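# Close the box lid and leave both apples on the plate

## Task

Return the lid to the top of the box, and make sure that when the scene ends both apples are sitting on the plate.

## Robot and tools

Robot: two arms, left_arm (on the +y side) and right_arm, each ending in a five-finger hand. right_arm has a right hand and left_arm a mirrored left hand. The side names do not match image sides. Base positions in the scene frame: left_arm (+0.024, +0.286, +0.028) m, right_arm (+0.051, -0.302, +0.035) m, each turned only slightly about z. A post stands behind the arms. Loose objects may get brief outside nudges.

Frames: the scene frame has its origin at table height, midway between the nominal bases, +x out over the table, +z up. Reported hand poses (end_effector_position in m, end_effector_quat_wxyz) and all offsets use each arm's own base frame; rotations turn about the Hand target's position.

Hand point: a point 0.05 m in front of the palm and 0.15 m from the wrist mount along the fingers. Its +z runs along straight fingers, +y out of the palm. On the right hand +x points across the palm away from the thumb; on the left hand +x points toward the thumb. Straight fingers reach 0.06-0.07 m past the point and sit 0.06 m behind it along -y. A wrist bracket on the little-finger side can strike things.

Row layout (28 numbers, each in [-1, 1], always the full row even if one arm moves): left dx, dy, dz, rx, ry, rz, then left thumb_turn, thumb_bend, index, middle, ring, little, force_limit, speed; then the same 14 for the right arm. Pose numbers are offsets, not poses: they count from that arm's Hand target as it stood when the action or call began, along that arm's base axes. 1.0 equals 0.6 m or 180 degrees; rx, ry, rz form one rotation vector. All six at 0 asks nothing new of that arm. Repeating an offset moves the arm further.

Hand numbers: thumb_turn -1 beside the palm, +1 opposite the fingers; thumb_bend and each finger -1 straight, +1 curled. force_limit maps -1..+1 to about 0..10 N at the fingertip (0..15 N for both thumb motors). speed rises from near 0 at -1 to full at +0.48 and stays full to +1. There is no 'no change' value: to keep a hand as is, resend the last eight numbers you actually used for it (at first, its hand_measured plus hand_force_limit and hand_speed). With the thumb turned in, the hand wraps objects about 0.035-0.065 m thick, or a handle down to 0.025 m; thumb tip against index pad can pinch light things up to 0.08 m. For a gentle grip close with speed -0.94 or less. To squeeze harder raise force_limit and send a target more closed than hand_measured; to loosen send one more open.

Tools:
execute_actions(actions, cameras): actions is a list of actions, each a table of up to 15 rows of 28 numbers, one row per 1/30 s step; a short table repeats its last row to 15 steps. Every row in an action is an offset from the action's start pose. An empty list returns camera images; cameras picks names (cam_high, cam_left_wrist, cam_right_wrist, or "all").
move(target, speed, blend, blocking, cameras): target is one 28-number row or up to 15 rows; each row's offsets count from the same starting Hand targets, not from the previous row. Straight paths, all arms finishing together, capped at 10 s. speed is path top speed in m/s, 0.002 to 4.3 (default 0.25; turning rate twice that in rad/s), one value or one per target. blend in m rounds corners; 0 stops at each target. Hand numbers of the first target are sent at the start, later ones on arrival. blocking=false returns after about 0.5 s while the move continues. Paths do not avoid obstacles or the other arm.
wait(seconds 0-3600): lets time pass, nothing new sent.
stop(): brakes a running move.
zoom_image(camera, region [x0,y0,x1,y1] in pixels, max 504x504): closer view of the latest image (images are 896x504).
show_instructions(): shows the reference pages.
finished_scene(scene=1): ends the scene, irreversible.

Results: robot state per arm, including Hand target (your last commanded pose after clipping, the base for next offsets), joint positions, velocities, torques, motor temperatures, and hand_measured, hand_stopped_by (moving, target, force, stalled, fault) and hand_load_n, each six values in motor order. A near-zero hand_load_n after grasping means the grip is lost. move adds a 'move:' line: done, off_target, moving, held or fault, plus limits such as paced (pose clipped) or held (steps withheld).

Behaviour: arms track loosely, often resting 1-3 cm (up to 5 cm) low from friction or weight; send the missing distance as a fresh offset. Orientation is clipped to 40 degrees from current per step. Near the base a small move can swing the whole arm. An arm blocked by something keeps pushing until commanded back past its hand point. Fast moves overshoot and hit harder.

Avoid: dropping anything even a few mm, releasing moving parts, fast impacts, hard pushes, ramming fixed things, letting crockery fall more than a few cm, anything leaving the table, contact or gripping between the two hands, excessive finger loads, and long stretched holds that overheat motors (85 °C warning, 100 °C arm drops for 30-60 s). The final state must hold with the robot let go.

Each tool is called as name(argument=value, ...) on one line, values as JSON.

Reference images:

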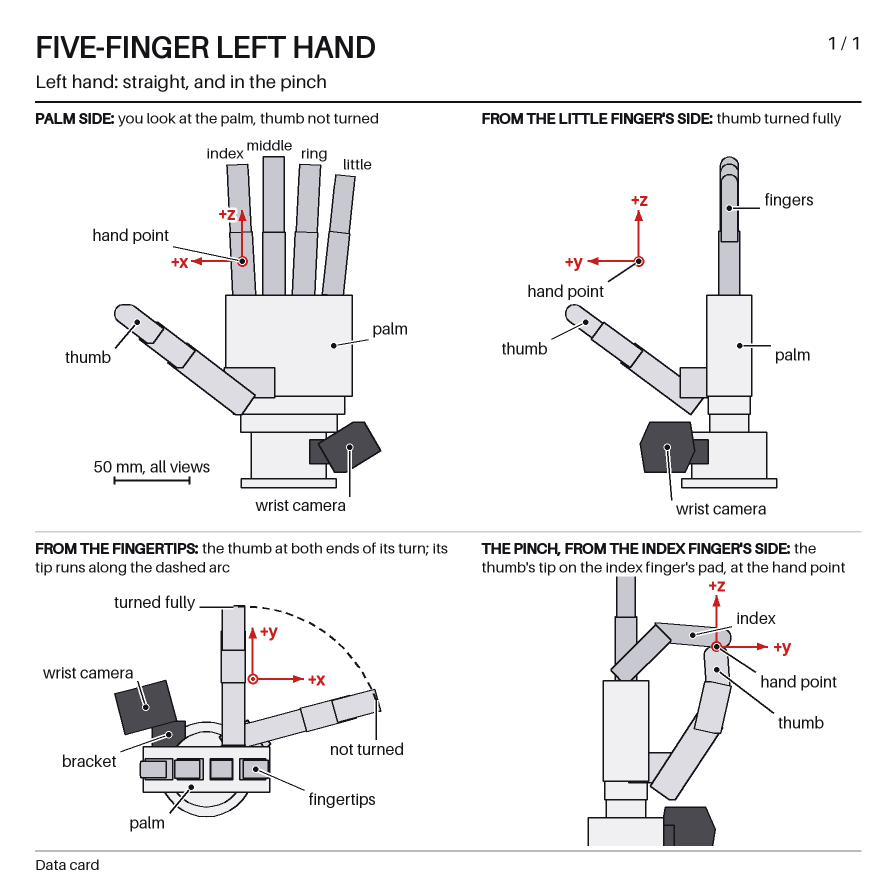

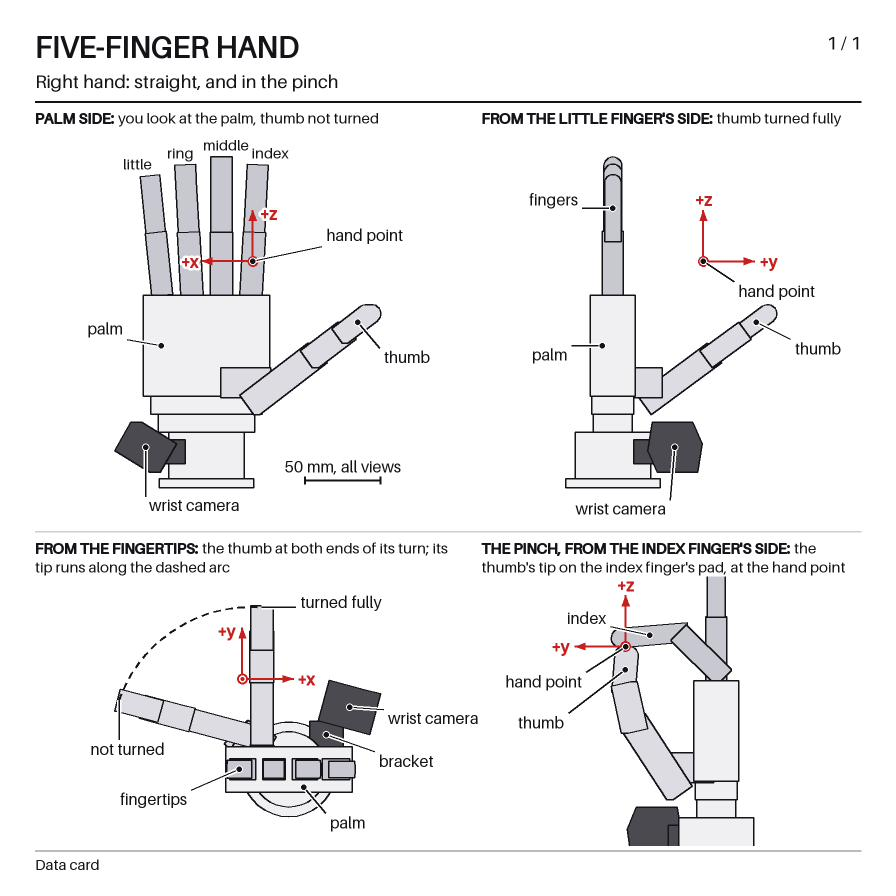

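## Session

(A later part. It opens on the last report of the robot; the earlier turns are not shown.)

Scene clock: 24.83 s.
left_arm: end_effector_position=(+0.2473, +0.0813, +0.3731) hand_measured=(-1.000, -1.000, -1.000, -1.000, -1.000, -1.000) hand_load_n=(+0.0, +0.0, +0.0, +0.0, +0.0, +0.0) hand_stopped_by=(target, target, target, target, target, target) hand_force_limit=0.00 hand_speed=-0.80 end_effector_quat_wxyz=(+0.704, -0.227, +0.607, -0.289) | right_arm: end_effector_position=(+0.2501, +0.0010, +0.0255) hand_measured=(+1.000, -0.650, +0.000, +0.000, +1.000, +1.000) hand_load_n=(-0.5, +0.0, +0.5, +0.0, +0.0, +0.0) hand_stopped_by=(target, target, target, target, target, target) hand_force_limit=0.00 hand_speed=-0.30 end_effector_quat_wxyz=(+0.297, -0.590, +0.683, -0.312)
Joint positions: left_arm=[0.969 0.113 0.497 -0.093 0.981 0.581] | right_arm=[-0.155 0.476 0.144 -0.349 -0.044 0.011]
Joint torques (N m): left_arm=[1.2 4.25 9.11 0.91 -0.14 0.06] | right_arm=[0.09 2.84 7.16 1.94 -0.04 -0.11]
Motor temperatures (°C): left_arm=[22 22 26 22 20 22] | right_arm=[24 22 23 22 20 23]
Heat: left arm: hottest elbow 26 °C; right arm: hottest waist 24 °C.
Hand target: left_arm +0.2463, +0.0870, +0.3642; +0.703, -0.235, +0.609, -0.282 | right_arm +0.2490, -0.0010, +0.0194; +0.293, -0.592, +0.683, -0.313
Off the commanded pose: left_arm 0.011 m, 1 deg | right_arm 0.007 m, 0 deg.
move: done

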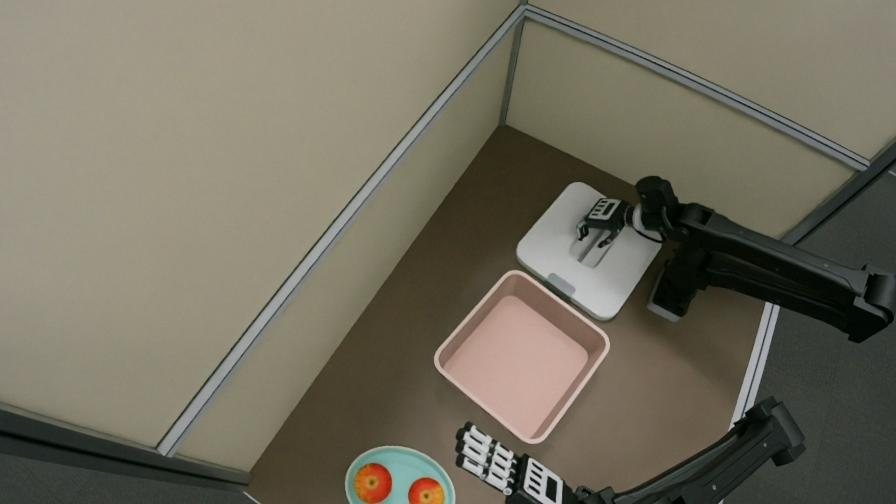

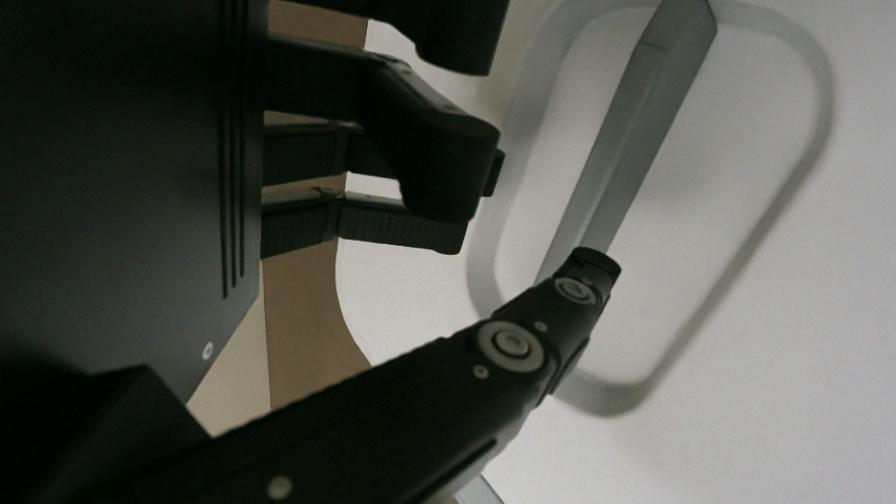

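move(target=[0,0,0,0,0,0,-1,-1,-1,-1,-1,-1,0,-0.8,0,0,0,0,0,0,1,-0.65,0.08,0.08,1,1,0,-0.3], speed=0.04)

move(target=[0,0,0,0,0,0,-1,-1,-1,-1,-1,-1,0,-0.8,0.003,0,-0.018,0,0,0,1,-0.65,0.08,0.08,1,1,0,-0.3], cameras=["cam_high", "cam_right_wrist"], speed=0.04)

zoom_image(camera="cam_high", region=[560, 190, 630, 280])

Scene clock: 26.73 s.
left_arm: end_effector_position=(+0.2473, +0.0813, +0.3731) hand_measured=(-1.000, -1.000, -1.000, -1.000, -1.000, -1.000) hand_load_n=(+0.0, +0.0, +0.0, +0.0, +0.0, +0.0) hand_stopped_by=(target, target, target, target, target, target) hand_force_limit=0.00 hand_speed=-0.80 end_effector_quat_wxyz=(+0.704, -0.227, +0.607, -0.289) | right_arm: end_effector_position=(+0.2501, +0.0010, +0.0255) hand_measured=(+1.000, -0.650, +0.080, +0.080, +1.000, +1.000) hand_load_n=(+0.0, +0.0, +0.5, +0.0, +0.0, +0.5) hand_stopped_by=(target, target, target, target, target, target) hand_force_limit=0.00 hand_speed=-0.30 end_effector_quat_wxyz=(+0.297, -0.590, +0.683, -0.312)
Joint positions: left_arm=[0.969 0.113 0.497 -0.093 0.981 0.581] | right_arm=[-0.155 0.476 0.144 -0.349 -0.044 0.011]
Joint torques (N m): left_arm=[1.2 4.25 9.13 0.9 -0.15 0.06] | right_arm=[-0.03 2.73 7.2 1.94 -0.04 -0.1]
Heat: left arm: hottest elbow 26 °C; right arm: hottest waist 24 °C.
Hand target: left_arm +0.2463, +0.0870, +0.3642; +0.703, -0.235, +0.609, -0.282 | right_arm +0.2489, -0.0010, +0.0194; +0.293, -0.592, +0.683, -0.312
Off the commanded pose: left_arm 0.011 m, 1 deg | right_arm 0.007 m, 0 deg.
move: done

Scene clock: 27.63 s.
left_arm: end_effector_position=(+0.2473, +0.0813, +0.3731) hand_measured=(-1.000, -1.000, -1.000, -1.000, -1.000, -1.000) hand_load_n=(+0.0, +0.0, +0.0, +0.0, +0.0, +0.0) hand_stopped_by=(target, target, target, target, target, target) hand_force_limit=0.00 hand_speed=-0.80 end_effector_quat_wxyz=(+0.704, -0.227, +0.607, -0.289) | right_arm: end_effector_position=(+0.2520, +0.0007, +0.0141) hand_measured=(+1.000, -0.650, +0.080, +0.080, +1.000, +1.000) hand_load_n=(+0.0, +0.0, +0.0, +0.0, +0.0, +0.0) hand_stopped_by=(target, target, target, target, target, target) hand_force_limit=0.00 hand_speed=-0.30 end_effector_quat_wxyz=(+0.296, -0.590, +0.683, -0.312)
Joint positions: left_arm=[0.969 0.113 0.497 -0.093 0.981 0.581] | right_arm=[-0.155 0.527 0.121 -0.275 -0.044 0.011]
Joint torques (N m): left_arm=[1.26 4.31 9.11 0.9 -0.14 0.06] | right_arm=[-0.15 2.84 7.02 1.92 -0.02 -0.12]
Heat: left arm: hottest elbow 26 °C; right arm: hottest waist 24 °C.
Hand target: left_arm +0.2463, +0.0870, +0.3642; +0.703, -0.235, +0.609, -0.282 | right_arm +0.2507, -0.0010, +0.0085; +0.293, -0.592, +0.683, -0.312
Off the commanded pose: left_arm 0.011 m, 1 deg | right_arm 0.006 m, 0 deg.
move: done

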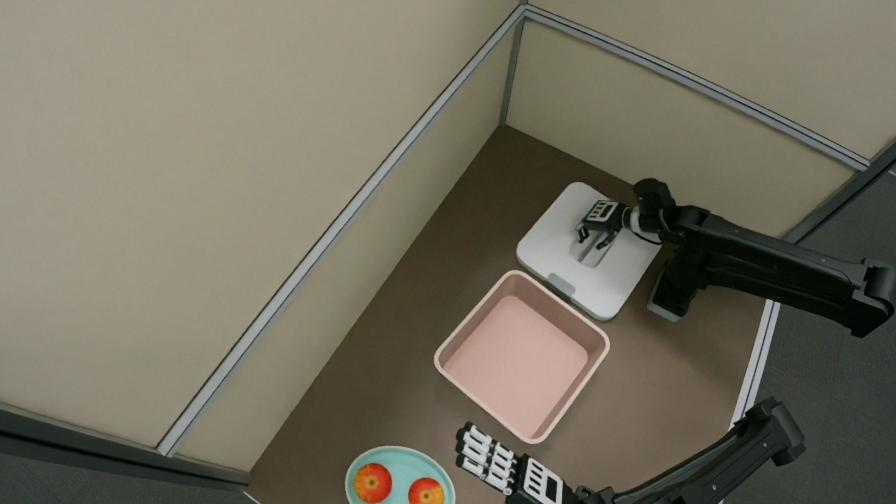

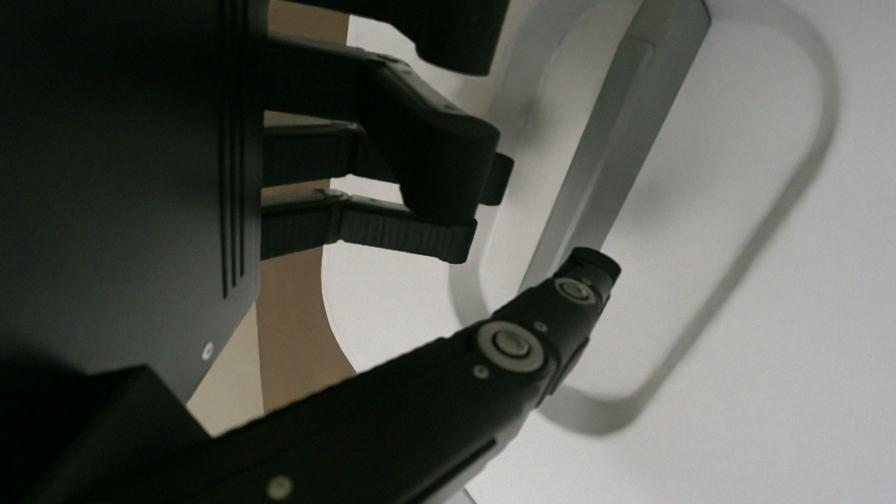

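Scaled by 5.600.

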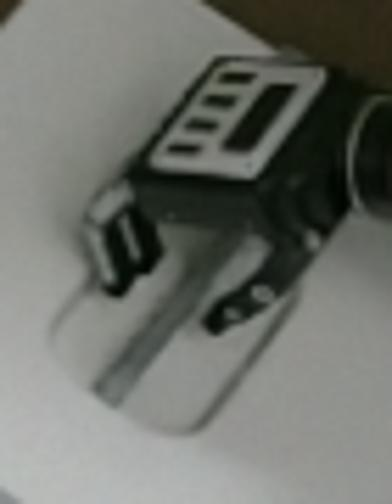

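move(target=[0,0,0,0,0,0,-1,-1,-1,-1,-1,-1,0,-0.8,0.003,0,-0.014,0,0,0,1,-0.65,0.08,0.08,1,1,0,-0.3], cameras=["cam_high", "cam_right_wrist"], speed=0.03)

zoom_image(camera="cam_high", region=[560, 190, 630, 280])

Scene clock: 28.83 s.
left_arm: end_effector_position=(+0.2473, +0.0813, +0.3731) hand_measured=(-1.000, -1.000, -1.000, -1.000, -1.000, -1.000) hand_load_n=(+0.0, +0.0, +0.0, +0.0, +0.0, +0.0) hand_stopped_by=(target, target, target, target, target, target) hand_force_limit=0.00 hand_speed=-0.80 end_effector_quat_wxyz=(+0.704, -0.227, +0.607, -0.289) | right_arm: end_effector_position=(+0.2542, +0.0004, +0.0059) hand_measured=(+1.000, -0.650, +0.080, +0.080, +1.000, +1.000) hand_load_n=(+0.0, +0.0, +0.0, +0.0, +0.0, +0.0) hand_stopped_by=(target, target, target, target, target, target) hand_force_limit=0.00 hand_speed=-0.30 end_effector_quat_wxyz=(+0.297, -0.590, +0.683, -0.312)
Joint positions: left_arm=[0.969 0.113 0.497 -0.093 0.981 0.581] | right_arm=[-0.155 0.577 0.105 -0.209 -0.044 0.011]
Joint torques (N m): left_arm=[1.26 4.25 9.13 0.9 -0.14 0.06] | right_arm=[0.44 1.96 6.83 1.92 0.06 -0.1]
Heat: left arm: hottest elbow 26 °C; right arm: hottest waist 24 °C.
Hand target: left_arm +0.2463, +0.0870, +0.3642; +0.703, -0.235, +0.609, -0.282 | right_arm +0.2526, -0.0010, +0.0002; +0.293, -0.592, +0.683, -0.313
Off the commanded pose: left_arm 0.011 m, 1 deg | right_arm 0.006 m, 0 deg.
move: done

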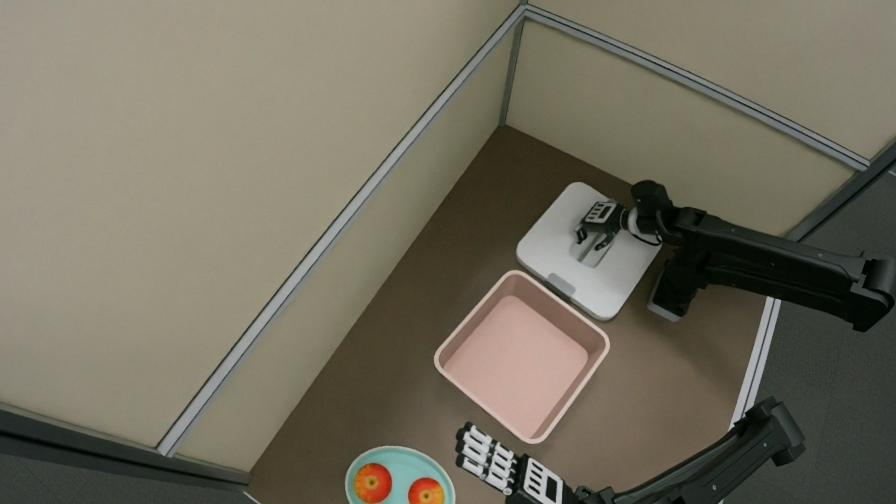

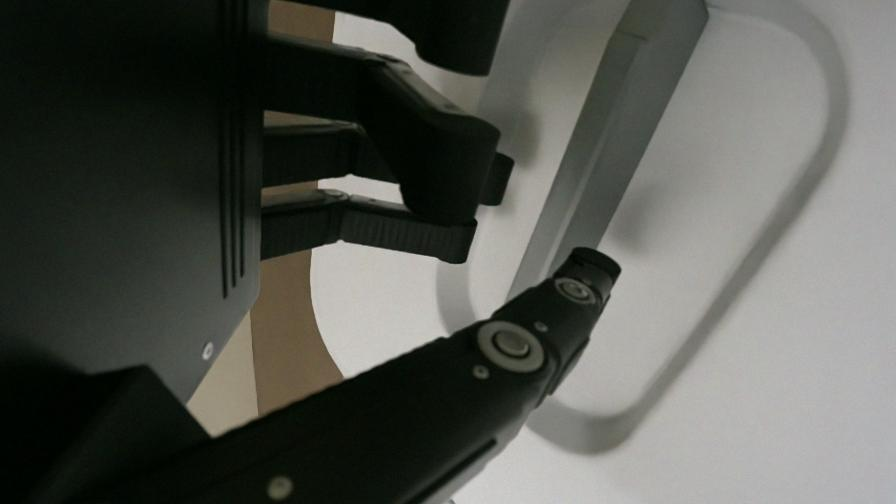

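Scaled by 5.600.

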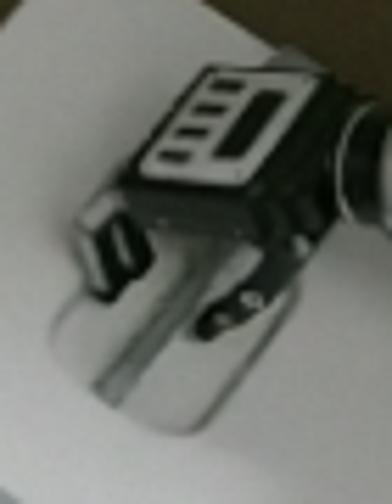

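move(target=[0,0,0,0,0,0,-1,-1,-1,-1,-1,-1,0,-0.8,0.0,0,-0.014,0,0,0,1,-0.65,0.08,0.08,1,1,0,-0.3], cameras=["cam_high", "cam_right_wrist"], speed=0.03)

zoom_image(camera="cam_high", region=[560, 190, 630, 280])

Scene clock: 30.17 s.
left_arm: end_effector_position=(+0.2473, +0.0813, +0.3731) hand_measured=(-1.000, -1.000, -1.000, -1.000, -1.000, -1.000) hand_load_n=(+0.0, +0.0, -0.5, +0.0, +0.0, +0.0) hand_stopped_by=(target, target, target, target, target, target) hand_force_limit=0.00 hand_speed=-0.80 end_effector_quat_wxyz=(+0.704, -0.227, +0.607, -0.289) | right_arm: end_effector_position=(+0.2542, +0.0004, -0.0030) hand_measured=(+1.000, -0.650, +0.080, +0.080, +1.000, +1.000) hand_load_n=(+0.0, +0.0, +0.0, +0.5, +0.0, +0.0) hand_stopped_by=(target, target, target, target, target, target) hand_force_limit=0.00 hand_speed=-0.30 end_effector_quat_wxyz=(+0.296, -0.590, +0.683, -0.312)
Joint positions: left_arm=[0.969 0.113 0.497 -0.093 0.981 0.581] | right_arm=[-0.155 0.619 0.087 -0.15 -0.044 0.011]
Joint torques (N m): left_arm=[1.2 4.25 9.13 0.9 -0.14 0.07] | right_arm=[0.09 1.79 6.64 1.89 0.07 -0.07]
Heat: left arm: hottest elbow 26 °C; right arm: hottest waist 24 °C.
Hand target: left_arm +0.2463, +0.0870, +0.3642; +0.703, -0.235, +0.609, -0.282 | right_arm +0.2524, -0.0010, -0.0084; +0.293, -0.592, +0.683, -0.312
Off the commanded pose: left_arm 0.011 m, 1 deg | right_arm 0.006 m, 0 deg.
move: done

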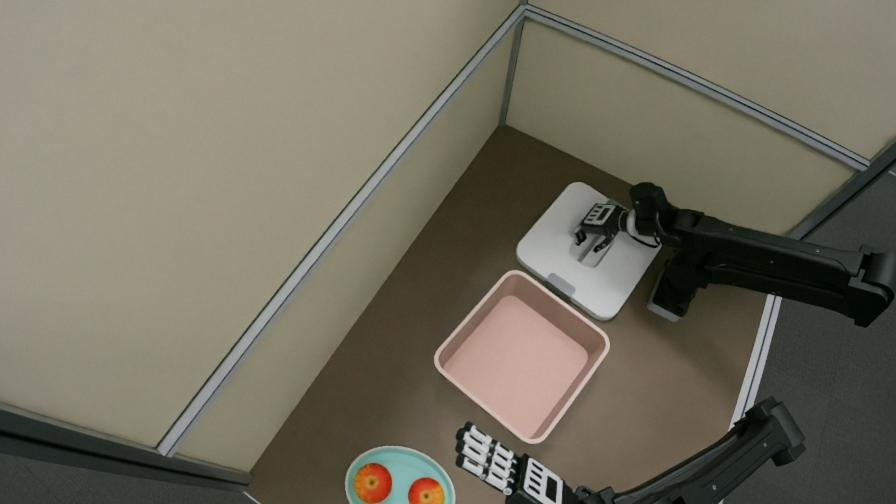

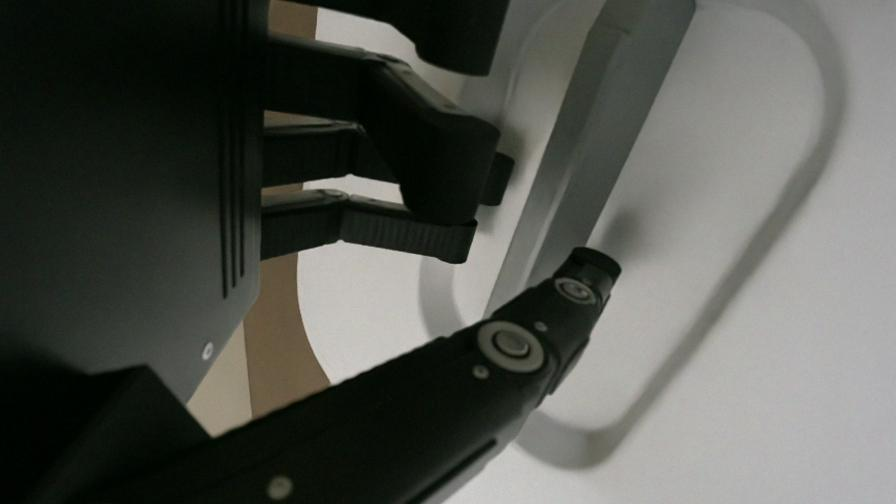

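Scaled by 5.600.

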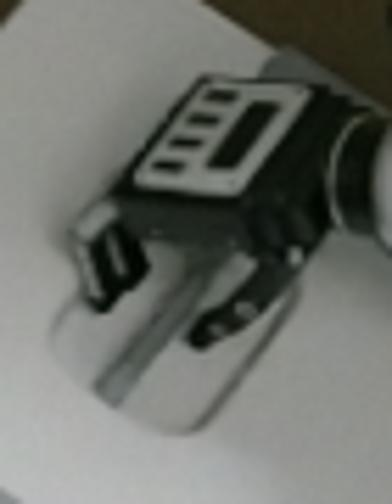

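move(target=[0,0,0,0,0,0,-1,-1,-1,-1,-1,-1,0,-0.8,-0.005,0,-0.01,0,0,0,1,-0.65,0.08,0.08,1,1,0,-0.3], cameras=["cam_high", "cam_right_wrist"], speed=0.03)

zoom_image(camera="cam_right_wrist", region=[400, 50, 720, 350])

Scene clock: 31.40 s.
left_arm: end_effector_position=(+0.2473, +0.0813, +0.3731) hand_measured=(-1.000, -1.000, -1.000, -1.000, -1.000, -1.000) hand_load_n=(+0.0, +0.0, +0.0, +0.0, +0.0, +0.0) hand_stopped_by=(target, target, target, target, target, target) hand_force_limit=0.00 hand_speed=-0.80 end_effector_quat_wxyz=(+0.704, -0.227, +0.607, -0.289) | right_arm: end_effector_position=(+0.2521, +0.0007, -0.0080) hand_measured=(+1.000, -0.650, +0.080, +0.080, +1.000, +1.000) hand_load_n=(+0.0, +0.0, +0.0, +0.0, +0.0, +0.0) hand_stopped_by=(target, target, target, target, target, target) hand_force_limit=0.00 hand_speed=-0.30 end_effector_quat_wxyz=(+0.297, -0.590, +0.683, -0.312)
Joint positions: left_arm=[0.969 0.113 0.497 -0.093 0.981 0.581] | right_arm=[-0.155 0.625 0.071 -0.126 -0.044 0.011]
Joint torques (N m): left_arm=[1.2 4.25 9.11 0.9 -0.14 0.06] | right_arm=[0.09 1.96 6.5 1.95 -0.05 -0.12]
Heat: left arm: hottest elbow 26 °C; right arm: hottest waist 24 °C.
Hand target: left_arm +0.2463, +0.0870, +0.3642; +0.703, -0.235, +0.609, -0.282 | right_arm +0.2495, -0.0010, -0.0142; +0.293, -0.592, +0.683, -0.312
Off the commanded pose: left_arm 0.011 m, 1 deg | right_arm 0.007 m, 0 deg.
move: done

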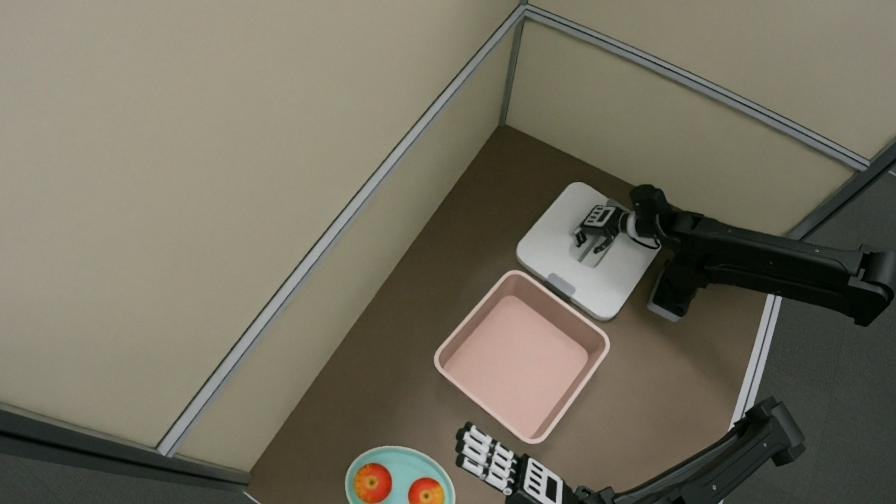

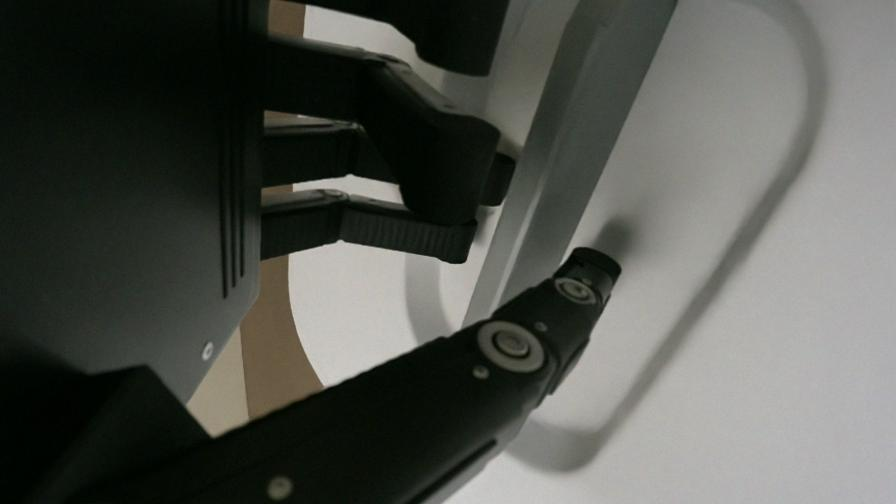

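Scaled by 1.575.

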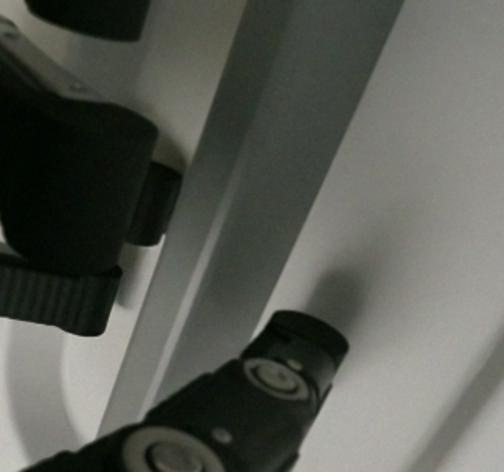

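move(target=[0,0,0,0,0,0,-1,-1,-1,-1,-1,-1,0,-0.8,0.003,0,-0.01,0,0,0,1,-0.65,0.08,0.08,1,1,0,-0.3], cameras=["cam_right_wrist"], speed=0.03)

Scene clock: 32.37 s.
left_arm: end_effector_position=(+0.2473, +0.0813, +0.3731) hand_measured=(-1.000, -1.000, -1.000, -1.000, -1.000, -1.000) hand_load_n=(+0.0, +0.0, +0.0, +0.0, +0.0, +0.0) hand_stopped_by=(target, target, target, target, target, target) hand_force_limit=0.00 hand_speed=-0.80 end_effector_quat_wxyz=(+0.704, -0.227, +0.607, -0.289) | right_arm: end_effector_position=(+0.2569, +0.0000, -0.0096) hand_measured=(+1.000, -0.650, +0.080, +0.080, +1.000, +1.000) hand_load_n=(+0.0, +0.0, +0.0, -4.5, +0.0, +0.0) hand_stopped_by=(target, target, target, target, target, target) hand_force_limit=0.00 hand_speed=-0.30 end_effector_quat_wxyz=(+0.301, -0.588, +0.680, -0.317)
Joint positions: left_arm=[0.969 0.113 0.497 -0.093 0.981 0.581] | right_arm=[-0.155 0.666 0.067 -0.068 -0.044 0.011]
Joint torques (N m): left_arm=[1.2 4.25 9.14 0.91 -0.14 0.06] | right_arm=[0.15 2.55 5.94 1.88 -0.01 -0.09]
Heat: left arm: hottest elbow 27 °C; right arm: hottest waist 24 °C.
Hand target: left_arm +0.2463, +0.0870, +0.3642; +0.703, -0.235, +0.609, -0.282 | right_arm +0.2514, -0.0010, -0.0202; +0.293, -0.592, +0.683, -0.313
Off the commanded pose: left_arm 0.011 m, 1 deg | right_arm 0.012 m, 1 deg.
move: off_target (right_arm)

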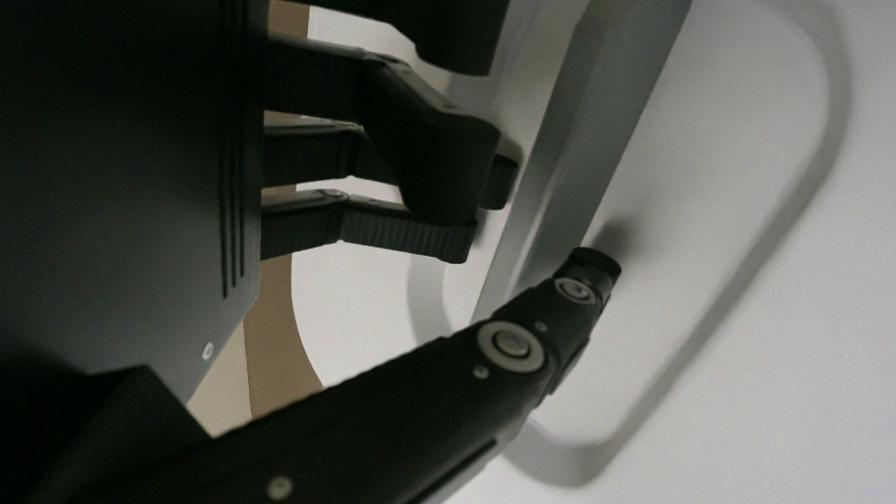

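move(target=[0,0,0,0,0,0,-1,-1,-1,-1,-1,-1,0,-0.8,0,0,0.012,0,0,0,1,-0.65,0.08,0.08,1,1,0,-0.3], speed=0.03)

move(target=[0,0,0,0,0,0,-1,-1,-1,-1,-1,-1,0,-0.8,0,0,0,0,0,0,1,-0.25,0.45,0.45,1,1,-0.4,-0.92], cameras=["cam_high","cam_right_wrist"])

zoom_image(camera="cam_high", region=[560, 190, 630, 280])

Scene clock: 33.30 s.
left_arm: end_effector_position=(+0.2473, +0.0813, +0.3731) hand_measured=(-1.000, -1.000, -1.000, -1.000, -1.000, -1.000) hand_load_n=(-0.5, +0.0, +0.0, +0.0, +0.0, +0.0) hand_stopped_by=(target, target, target, target, target, target) hand_force_limit=0.00 hand_speed=-0.80 end_effector_quat_wxyz=(+0.704, -0.227, +0.607, -0.289) | right_arm: end_effector_position=(+0.2562, +0.0001, -0.0096) hand_measured=(+1.000, -0.650, +0.080, +0.080, +1.000, +1.000) hand_load_n=(+0.0, +0.0, +0.0, -2.5, +0.0, +0.0) hand_stopped_by=(target, target, target, target, target, target) hand_force_limit=0.00 hand_speed=-0.30 end_effector_quat_wxyz=(+0.300, -0.589, +0.681, -0.316)
Joint positions: left_arm=[0.969 0.113 0.497 -0.093 0.981 0.581] | right_arm=[-0.155 0.661 0.067 -0.076 -0.044 0.011]
Joint torques (N m): left_arm=[1.2 4.31 9.11 0.9 -0.14 0.06] | right_arm=[0.5 0.26 7.01 0.62 0.02 -0.08]
Heat: left arm: hottest elbow 27 °C; right arm: hottest waist 24 °C.
Hand target: left_arm +0.2463, +0.0870, +0.3642; +0.703, -0.235, +0.609, -0.282 | right_arm +0.2513, -0.0010, -0.0131; +0.293, -0.592, +0.683, -0.312
Off the commanded pose: left_arm 0.011 m, 1 deg | right_arm 0.006 m, 1 deg.
move: done

Scene clock: 34.97 s.
left_arm: end_effector_position=(+0.2473, +0.0813, +0.3731) hand_measured=(-1.000, -1.000, -1.000, -1.000, -1.000, -1.000) hand_load_n=(+0.0, +0.0, +0.0, +0.0, -0.5, +0.0) hand_stopped_by=(target, target, target, target, target, target) hand_force_limit=0.00 hand_speed=-0.80 end_effector_quat_wxyz=(+0.704, -0.227, +0.607, -0.289) | right_arm: end_effector_position=(+0.2545, +0.0003, -0.0109) hand_measured=(+1.000, -0.496, +0.392, +0.324, +1.000, +1.000) hand_load_n=(+0.0, +5.0, +4.0, +4.0, +0.0, +0.0) hand_stopped_by=(target, force, force, force, target, target) hand_force_limit=-0.40 hand_speed=-0.92 end_effector_quat_wxyz=(+0.298, -0.590, +0.682, -0.313)
Joint positions: left_arm=[0.969 0.113 0.497 -0.093 0.981 0.581] | right_arm=[-0.155 0.66 0.067 -0.084 -0.044 0.011]
Joint torques (N m): left_arm=[1.2 4.25 9.11 0.92 -0.14 0.06] | right_arm=[0.44 0.44 7.08 0.84 0.03 -0.11]
Heat: left arm: hottest elbow 27 °C; right arm: hottest waist 24 °C.
Hand target: left_arm +0.2463, +0.0870, +0.3642; +0.703, -0.235, +0.609, -0.282 | right_arm +0.2514, -0.0010, -0.0130; +0.294, -0.592, +0.683, -0.313
Off the commanded pose: left_arm 0.011 m, 1 deg | right_arm 0.004 m, 1 deg.
move: done

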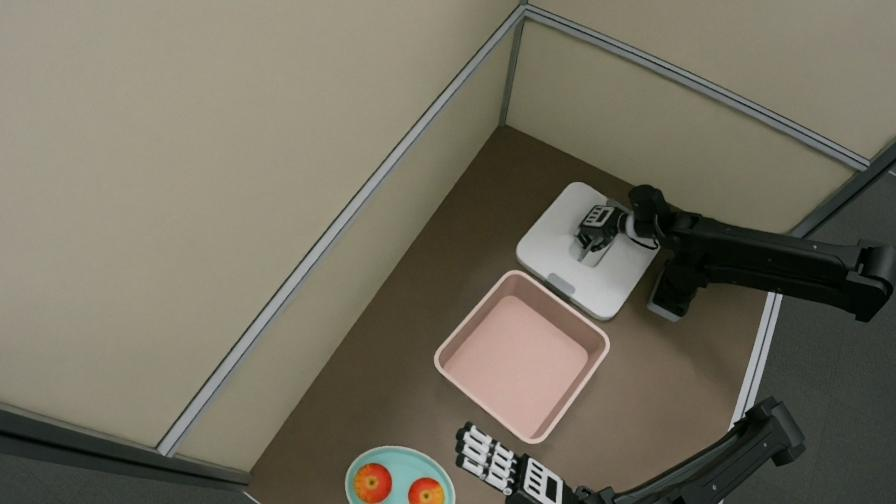

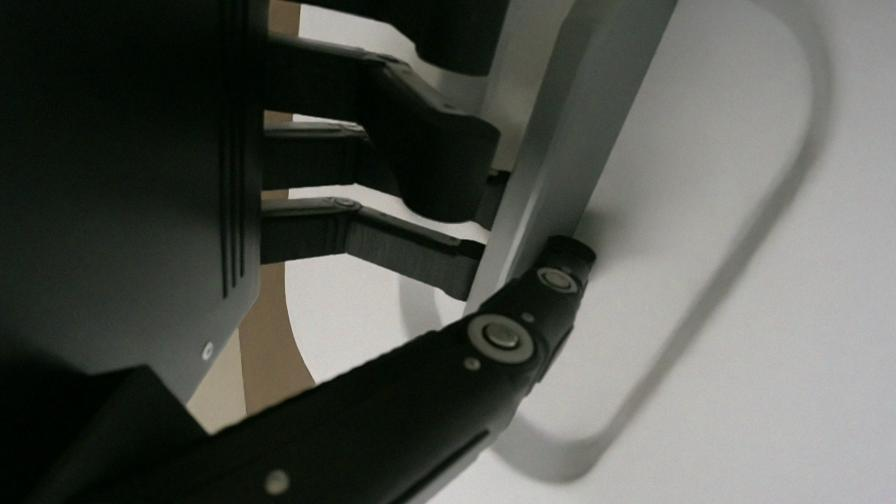

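Scaled by 5.600.

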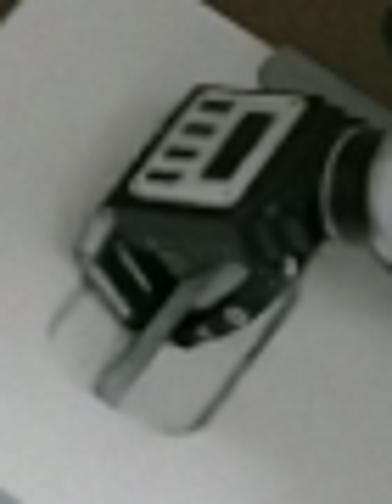

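move(target=[0,0,0,0,0,0,-1,-1,-1,-1,-1,-1,0,-0.8,0,0,0,0,0,0,1,-0.2,0.5,0.5,1,1,0.3,-0.92])

move(target=[0,0,0,0,0,0,-1,-1,-1,-1,-1,-1,0,-0.8,0,0,0.067,0,0,0,1,-0.2,0.5,0.5,1,1,0.3,-0.92], speed=0.04, cameras=["cam_high","cam_right_wrist"])

zoom_image(camera="cam_high", region=[500, 160, 700, 340])

Scene clock: 36.00 s.
left_arm: end_effector_position=(+0.2473, +0.0813, +0.3731) hand_measured=(-1.000, -1.000, -1.000, -1.000, -1.000, -1.000) hand_load_n=(+0.0, +0.0, -0.5, +0.0, +0.0, -0.5) hand_stopped_by=(target, target, target, target, target, target) hand_force_limit=0.00 hand_speed=-0.80 end_effector_quat_wxyz=(+0.704, -0.227, +0.607, -0.289) | right_arm: end_effector_position=(+0.2540, +0.0004, -0.0113) hand_measured=(+1.000, -0.458, +0.420, +0.344, +1.000, +1.000) hand_load_n=(+0.0, +9.5, +7.0, +7.5, +0.0, +0.0) hand_stopped_by=(target, force, force, force, target, target) hand_force_limit=0.30 hand_speed=-0.92 end_effector_quat_wxyz=(+0.297, -0.590, +0.682, -0.313)
Joint positions: left_arm=[0.969 0.113 0.497 -0.093 0.981 0.581] | right_arm=[-0.155 0.66 0.067 -0.086 -0.044 0.011]
Joint torques (N m): left_arm=[1.14 4.25 9.11 0.88 -0.14 0.06] | right_arm=[0.09 0.38 7.09 0.84 0.03 -0.08]
Heat: left arm: hottest elbow 27 °C; right arm: hottest waist 24 °C.
Hand target: left_arm +0.2463, +0.0870, +0.3642; +0.703, -0.235, +0.609, -0.282 | right_arm +0.2513, -0.0010, -0.0130; +0.293, -0.592, +0.683, -0.313
Off the commanded pose: left_arm 0.011 m, 1 deg | right_arm 0.003 m, 0 deg.
move: done

Scene clock: 37.73 s.
left_arm: end_effector_position=(+0.2473, +0.0813, +0.3731) hand_measured=(-1.000, -1.000, -1.000, -1.000, -1.000, -1.000) hand_load_n=(+0.0, +0.0, +0.0, +0.0, +0.0, +0.0) hand_stopped_by=(target, target, target, target, target, target) hand_force_limit=0.00 hand_speed=-0.80 end_effector_quat_wxyz=(+0.704, -0.227, +0.607, -0.289) | right_arm: end_effector_position=(+0.2295, +0.0034, -0.0102) hand_measured=(+1.000, -0.458, +0.420, +0.344, +1.000, +1.000) hand_load_n=(+0.0, +10.5, +4.0, +6.5, +0.0, +0.0) hand_stopped_by=(target, force, force, force, target, target) hand_force_limit=0.30 hand_speed=-0.92 end_effector_quat_wxyz=(+0.273, -0.599, +0.696, -0.287)
Joint positions: left_arm=[0.969 0.113 0.497 -0.093 0.981 0.581] | right_arm=[-0.155 0.522 0.085 -0.321 -0.04 0.011]
Joint torques (N m): left_arm=[1.2 4.25 9.13 0.9 -0.15 0.07] | right_arm=[0.67 0.32 12.22 0.94 0.02 -0.05]
Heat: left arm: hottest elbow 27 °C; right arm: hottest waist 24 °C.
Hand target: left_arm +0.2463, +0.0870, +0.3642; +0.703, -0.235, +0.609, -0.282 | right_arm +0.2514, -0.0010, +0.0272; +0.293, -0.592, +0.683, -0.313
Off the commanded pose: left_arm 0.011 m, 1 deg | right_arm 0.044 m, 4 deg.
move: off_target (right_arm)

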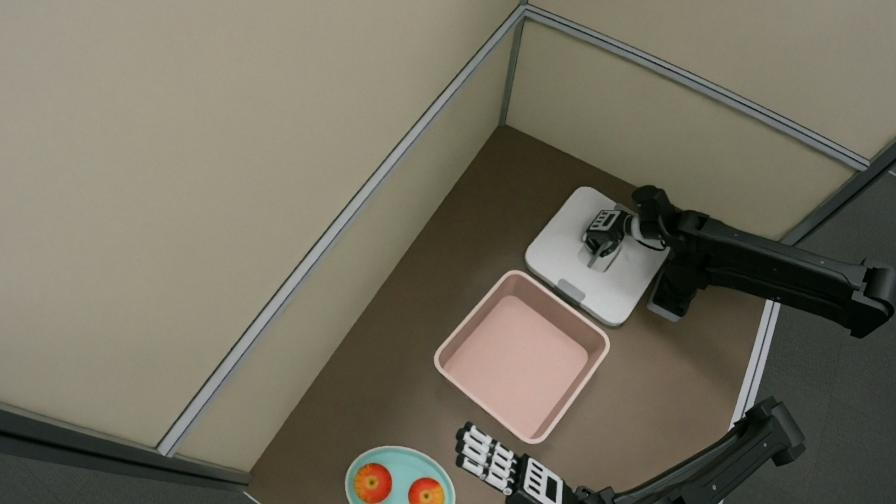

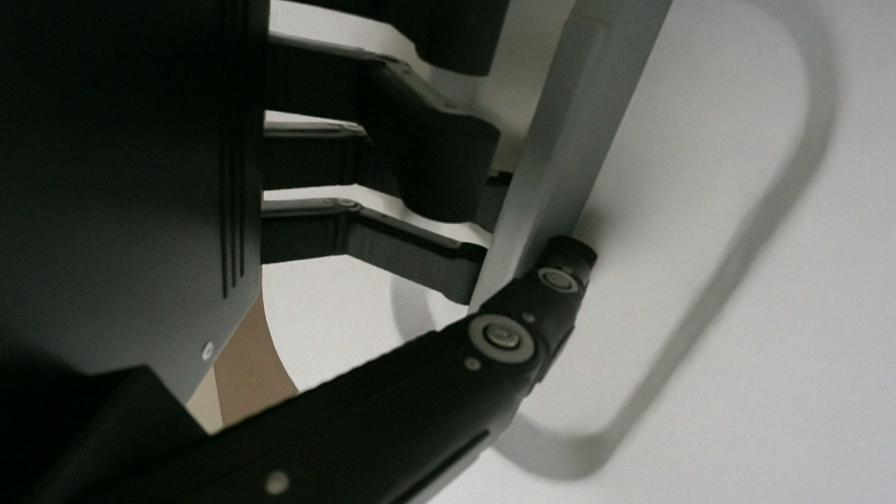

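Scaled by 2.520.

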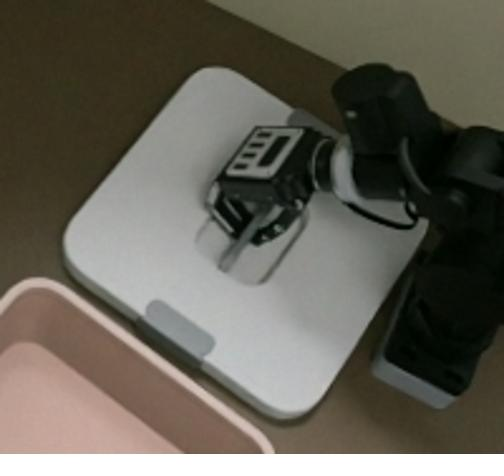

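move(target=[0,0,0,0,0,0,-1,-1,-1,-1,-1,-1,0,-0.8,0,0,0.05,0,0,0,1,-0.2,0.5,0.5,1,1,0.3,-0.92], speed=0.04, cameras=["cam_high","cam_right_wrist"])

zoom_image(camera="cam_high", region=[500, 160, 700, 340])

Scene clock: 39.70 s.
left_arm: end_effector_position=(+0.2473, +0.0813, +0.3731) hand_measured=(-1.000, -1.000, -1.000, -1.000, -1.000, -1.000) hand_load_n=(+0.0, +0.0, +0.0, +0.0, +0.0, +0.0) hand_stopped_by=(target, target, target, target, target, target) hand_force_limit=0.00 hand_speed=-0.80 end_effector_quat_wxyz=(+0.704, -0.227, +0.607, -0.289) | right_arm: end_effector_position=(+0.2311, +0.0031, +0.0175) hand_measured=(+1.000, -0.458, +0.420, +0.344, +1.000, +1.000) hand_load_n=(+0.5, +11.0, +2.0, +5.0, +0.0, +0.0) hand_stopped_by=(target, force, force, force, target, target) hand_force_limit=0.30 hand_speed=-0.92 end_effector_quat_wxyz=(+0.271, -0.600, +0.697, -0.285)
Joint positions: left_arm=[0.969 0.113 0.497 -0.093 0.981 0.581] | right_arm=[-0.155 0.453 0.155 -0.464 -0.04 0.011]
Joint torques (N m): left_arm=[1.2 4.25 9.1 0.91 -0.14 0.06] | right_arm=[0.56 0.32 12.64 0.92 0 -0.06]
Heat: left arm: hottest elbow 27 °C; right arm: hottest elbow 25 °C.
Hand target: left_arm +0.2463, +0.0870, +0.3642; +0.703, -0.235, +0.609, -0.282 | right_arm +0.2514, -0.0011, +0.0572; +0.293, -0.592, +0.683, -0.313
Off the commanded pose: left_arm 0.011 m, 1 deg | right_arm 0.045 m, 4 deg.
move: off_target (right_arm)

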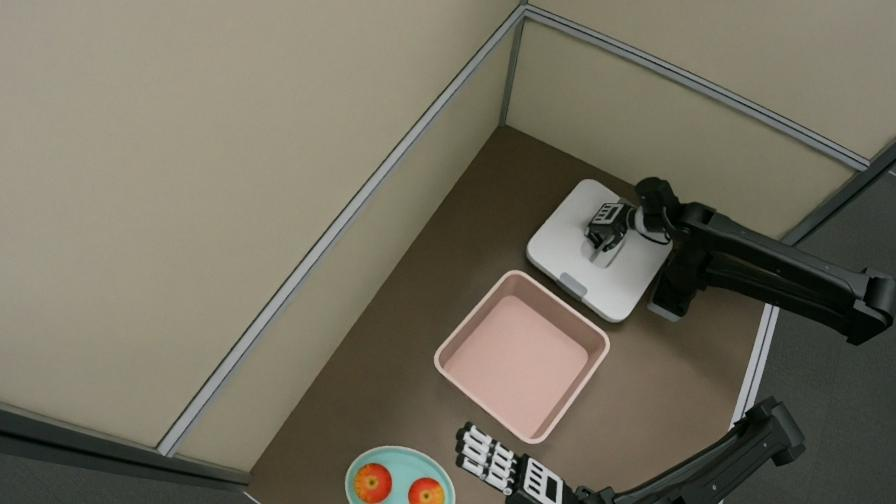

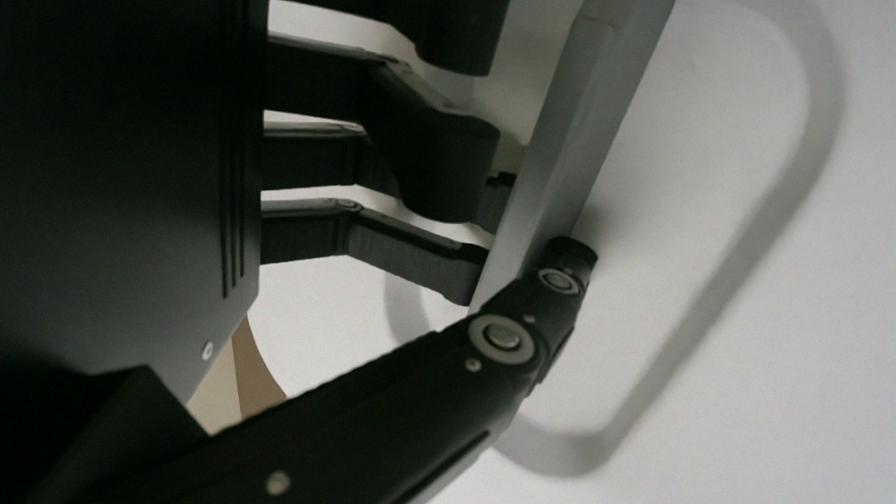

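Scaled by 2.520.

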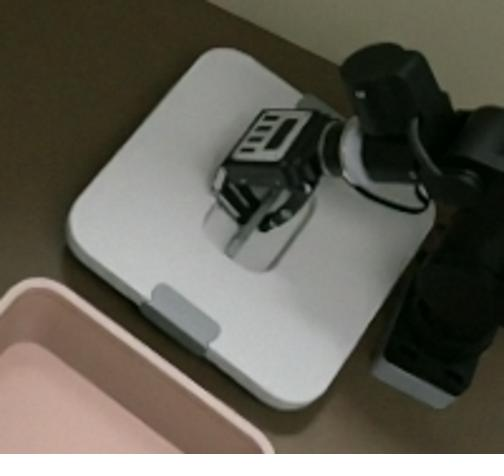

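move(target=[[0,0,0,0,0,0,-1,-1,-1,-1,-1,-1,0,-0.8,0,0,0.0,0,0,0,1,-0.2,0.52,0.52,1,1,0.2,-0.92],[0,0,0,0,0,0,-1,-1,-1,-1,-1,-1,0,-0.8,0.056,0,0.15,0,-0.022,0,1,-0.2,0.52,0.52,1,1,0.2,-0.92]], speed=0.08, cameras=["cam_high","cam_right_wrist"])

zoom_image(camera="cam_high", region=[500, 120, 700, 340])

Scene clock: 42.77 s.
left_arm: end_effector_position=(+0.2473, +0.0813, +0.3731) hand_measured=(-1.000, -1.000, -1.000, -1.000, -1.000, -1.000) hand_load_n=(+0.0, +0.0, +0.0, -0.5, +0.0, +0.0) hand_stopped_by=(target, target, target, target, target, target) hand_force_limit=0.00 hand_speed=-0.80 end_effector_quat_wxyz=(+0.704, -0.227, +0.607, -0.289) | right_arm: end_effector_position=(+0.2692, -0.0016, +0.1110) hand_measured=(+1.000, -0.458, +0.486, +0.350, +1.000, +1.000) hand_load_n=(+0.0, +13.0, +4.5, +3.5, +0.0, +0.0) hand_stopped_by=(target, force, force, force, target, target) hand_force_limit=0.20 hand_speed=-0.92 end_effector_quat_wxyz=(+0.298, -0.590, +0.681, -0.316)
Joint positions: left_arm=[0.969 0.113 0.497 -0.093 0.981 0.581] | right_arm=[-0.149 0.471 0.37 -0.573 -0.037 0.013]
Joint torques (N m): left_arm=[1.14 4.25 9.11 0.9 -0.14 0.06] | right_arm=[1.44 1.44 13 1.05 0.1 0.08]
Heat: left arm: hottest elbow 28 °C; right arm: hottest elbow 26 °C.
Hand target: left_arm +0.2463, +0.0870, +0.3642; +0.703, -0.235, +0.609, -0.282 | right_arm +0.2849, -0.0010, +0.1471; +0.317, -0.580, +0.672, -0.333
Off the commanded pose: left_arm 0.011 m, 1 deg | right_arm 0.040 m, 3 deg.
move: off_target (right_arm)

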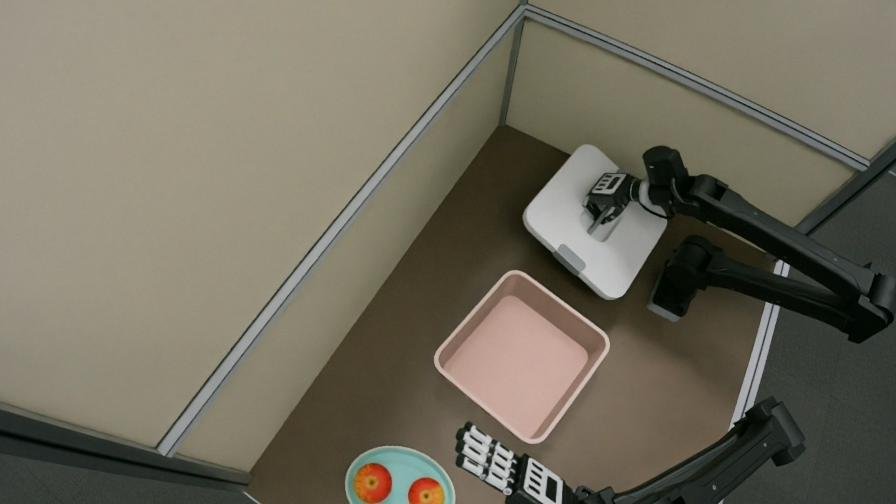

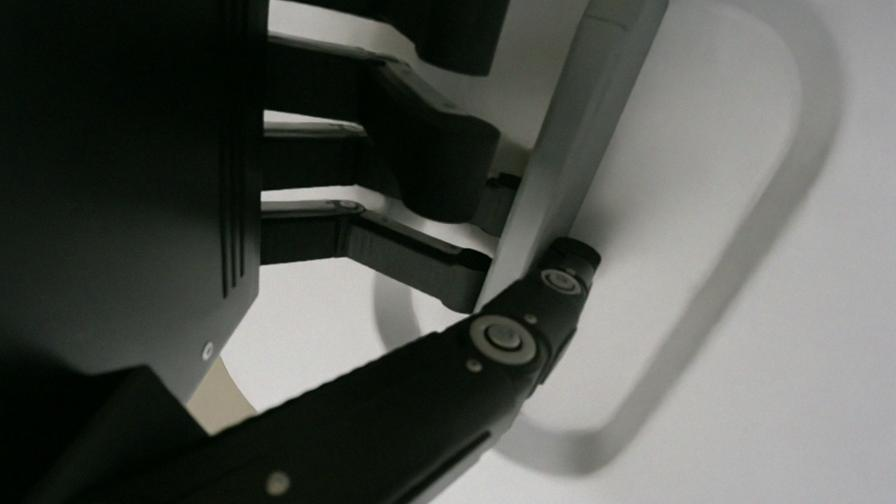

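Scaled by 2.291.

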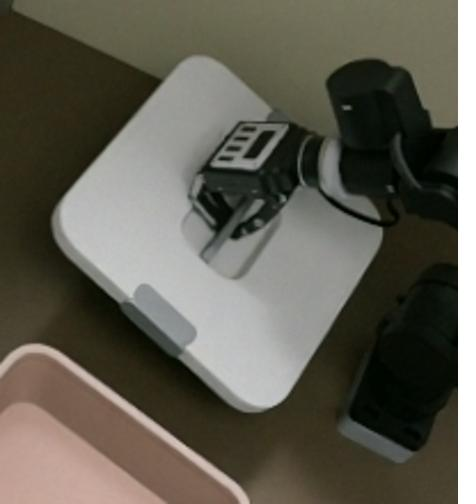

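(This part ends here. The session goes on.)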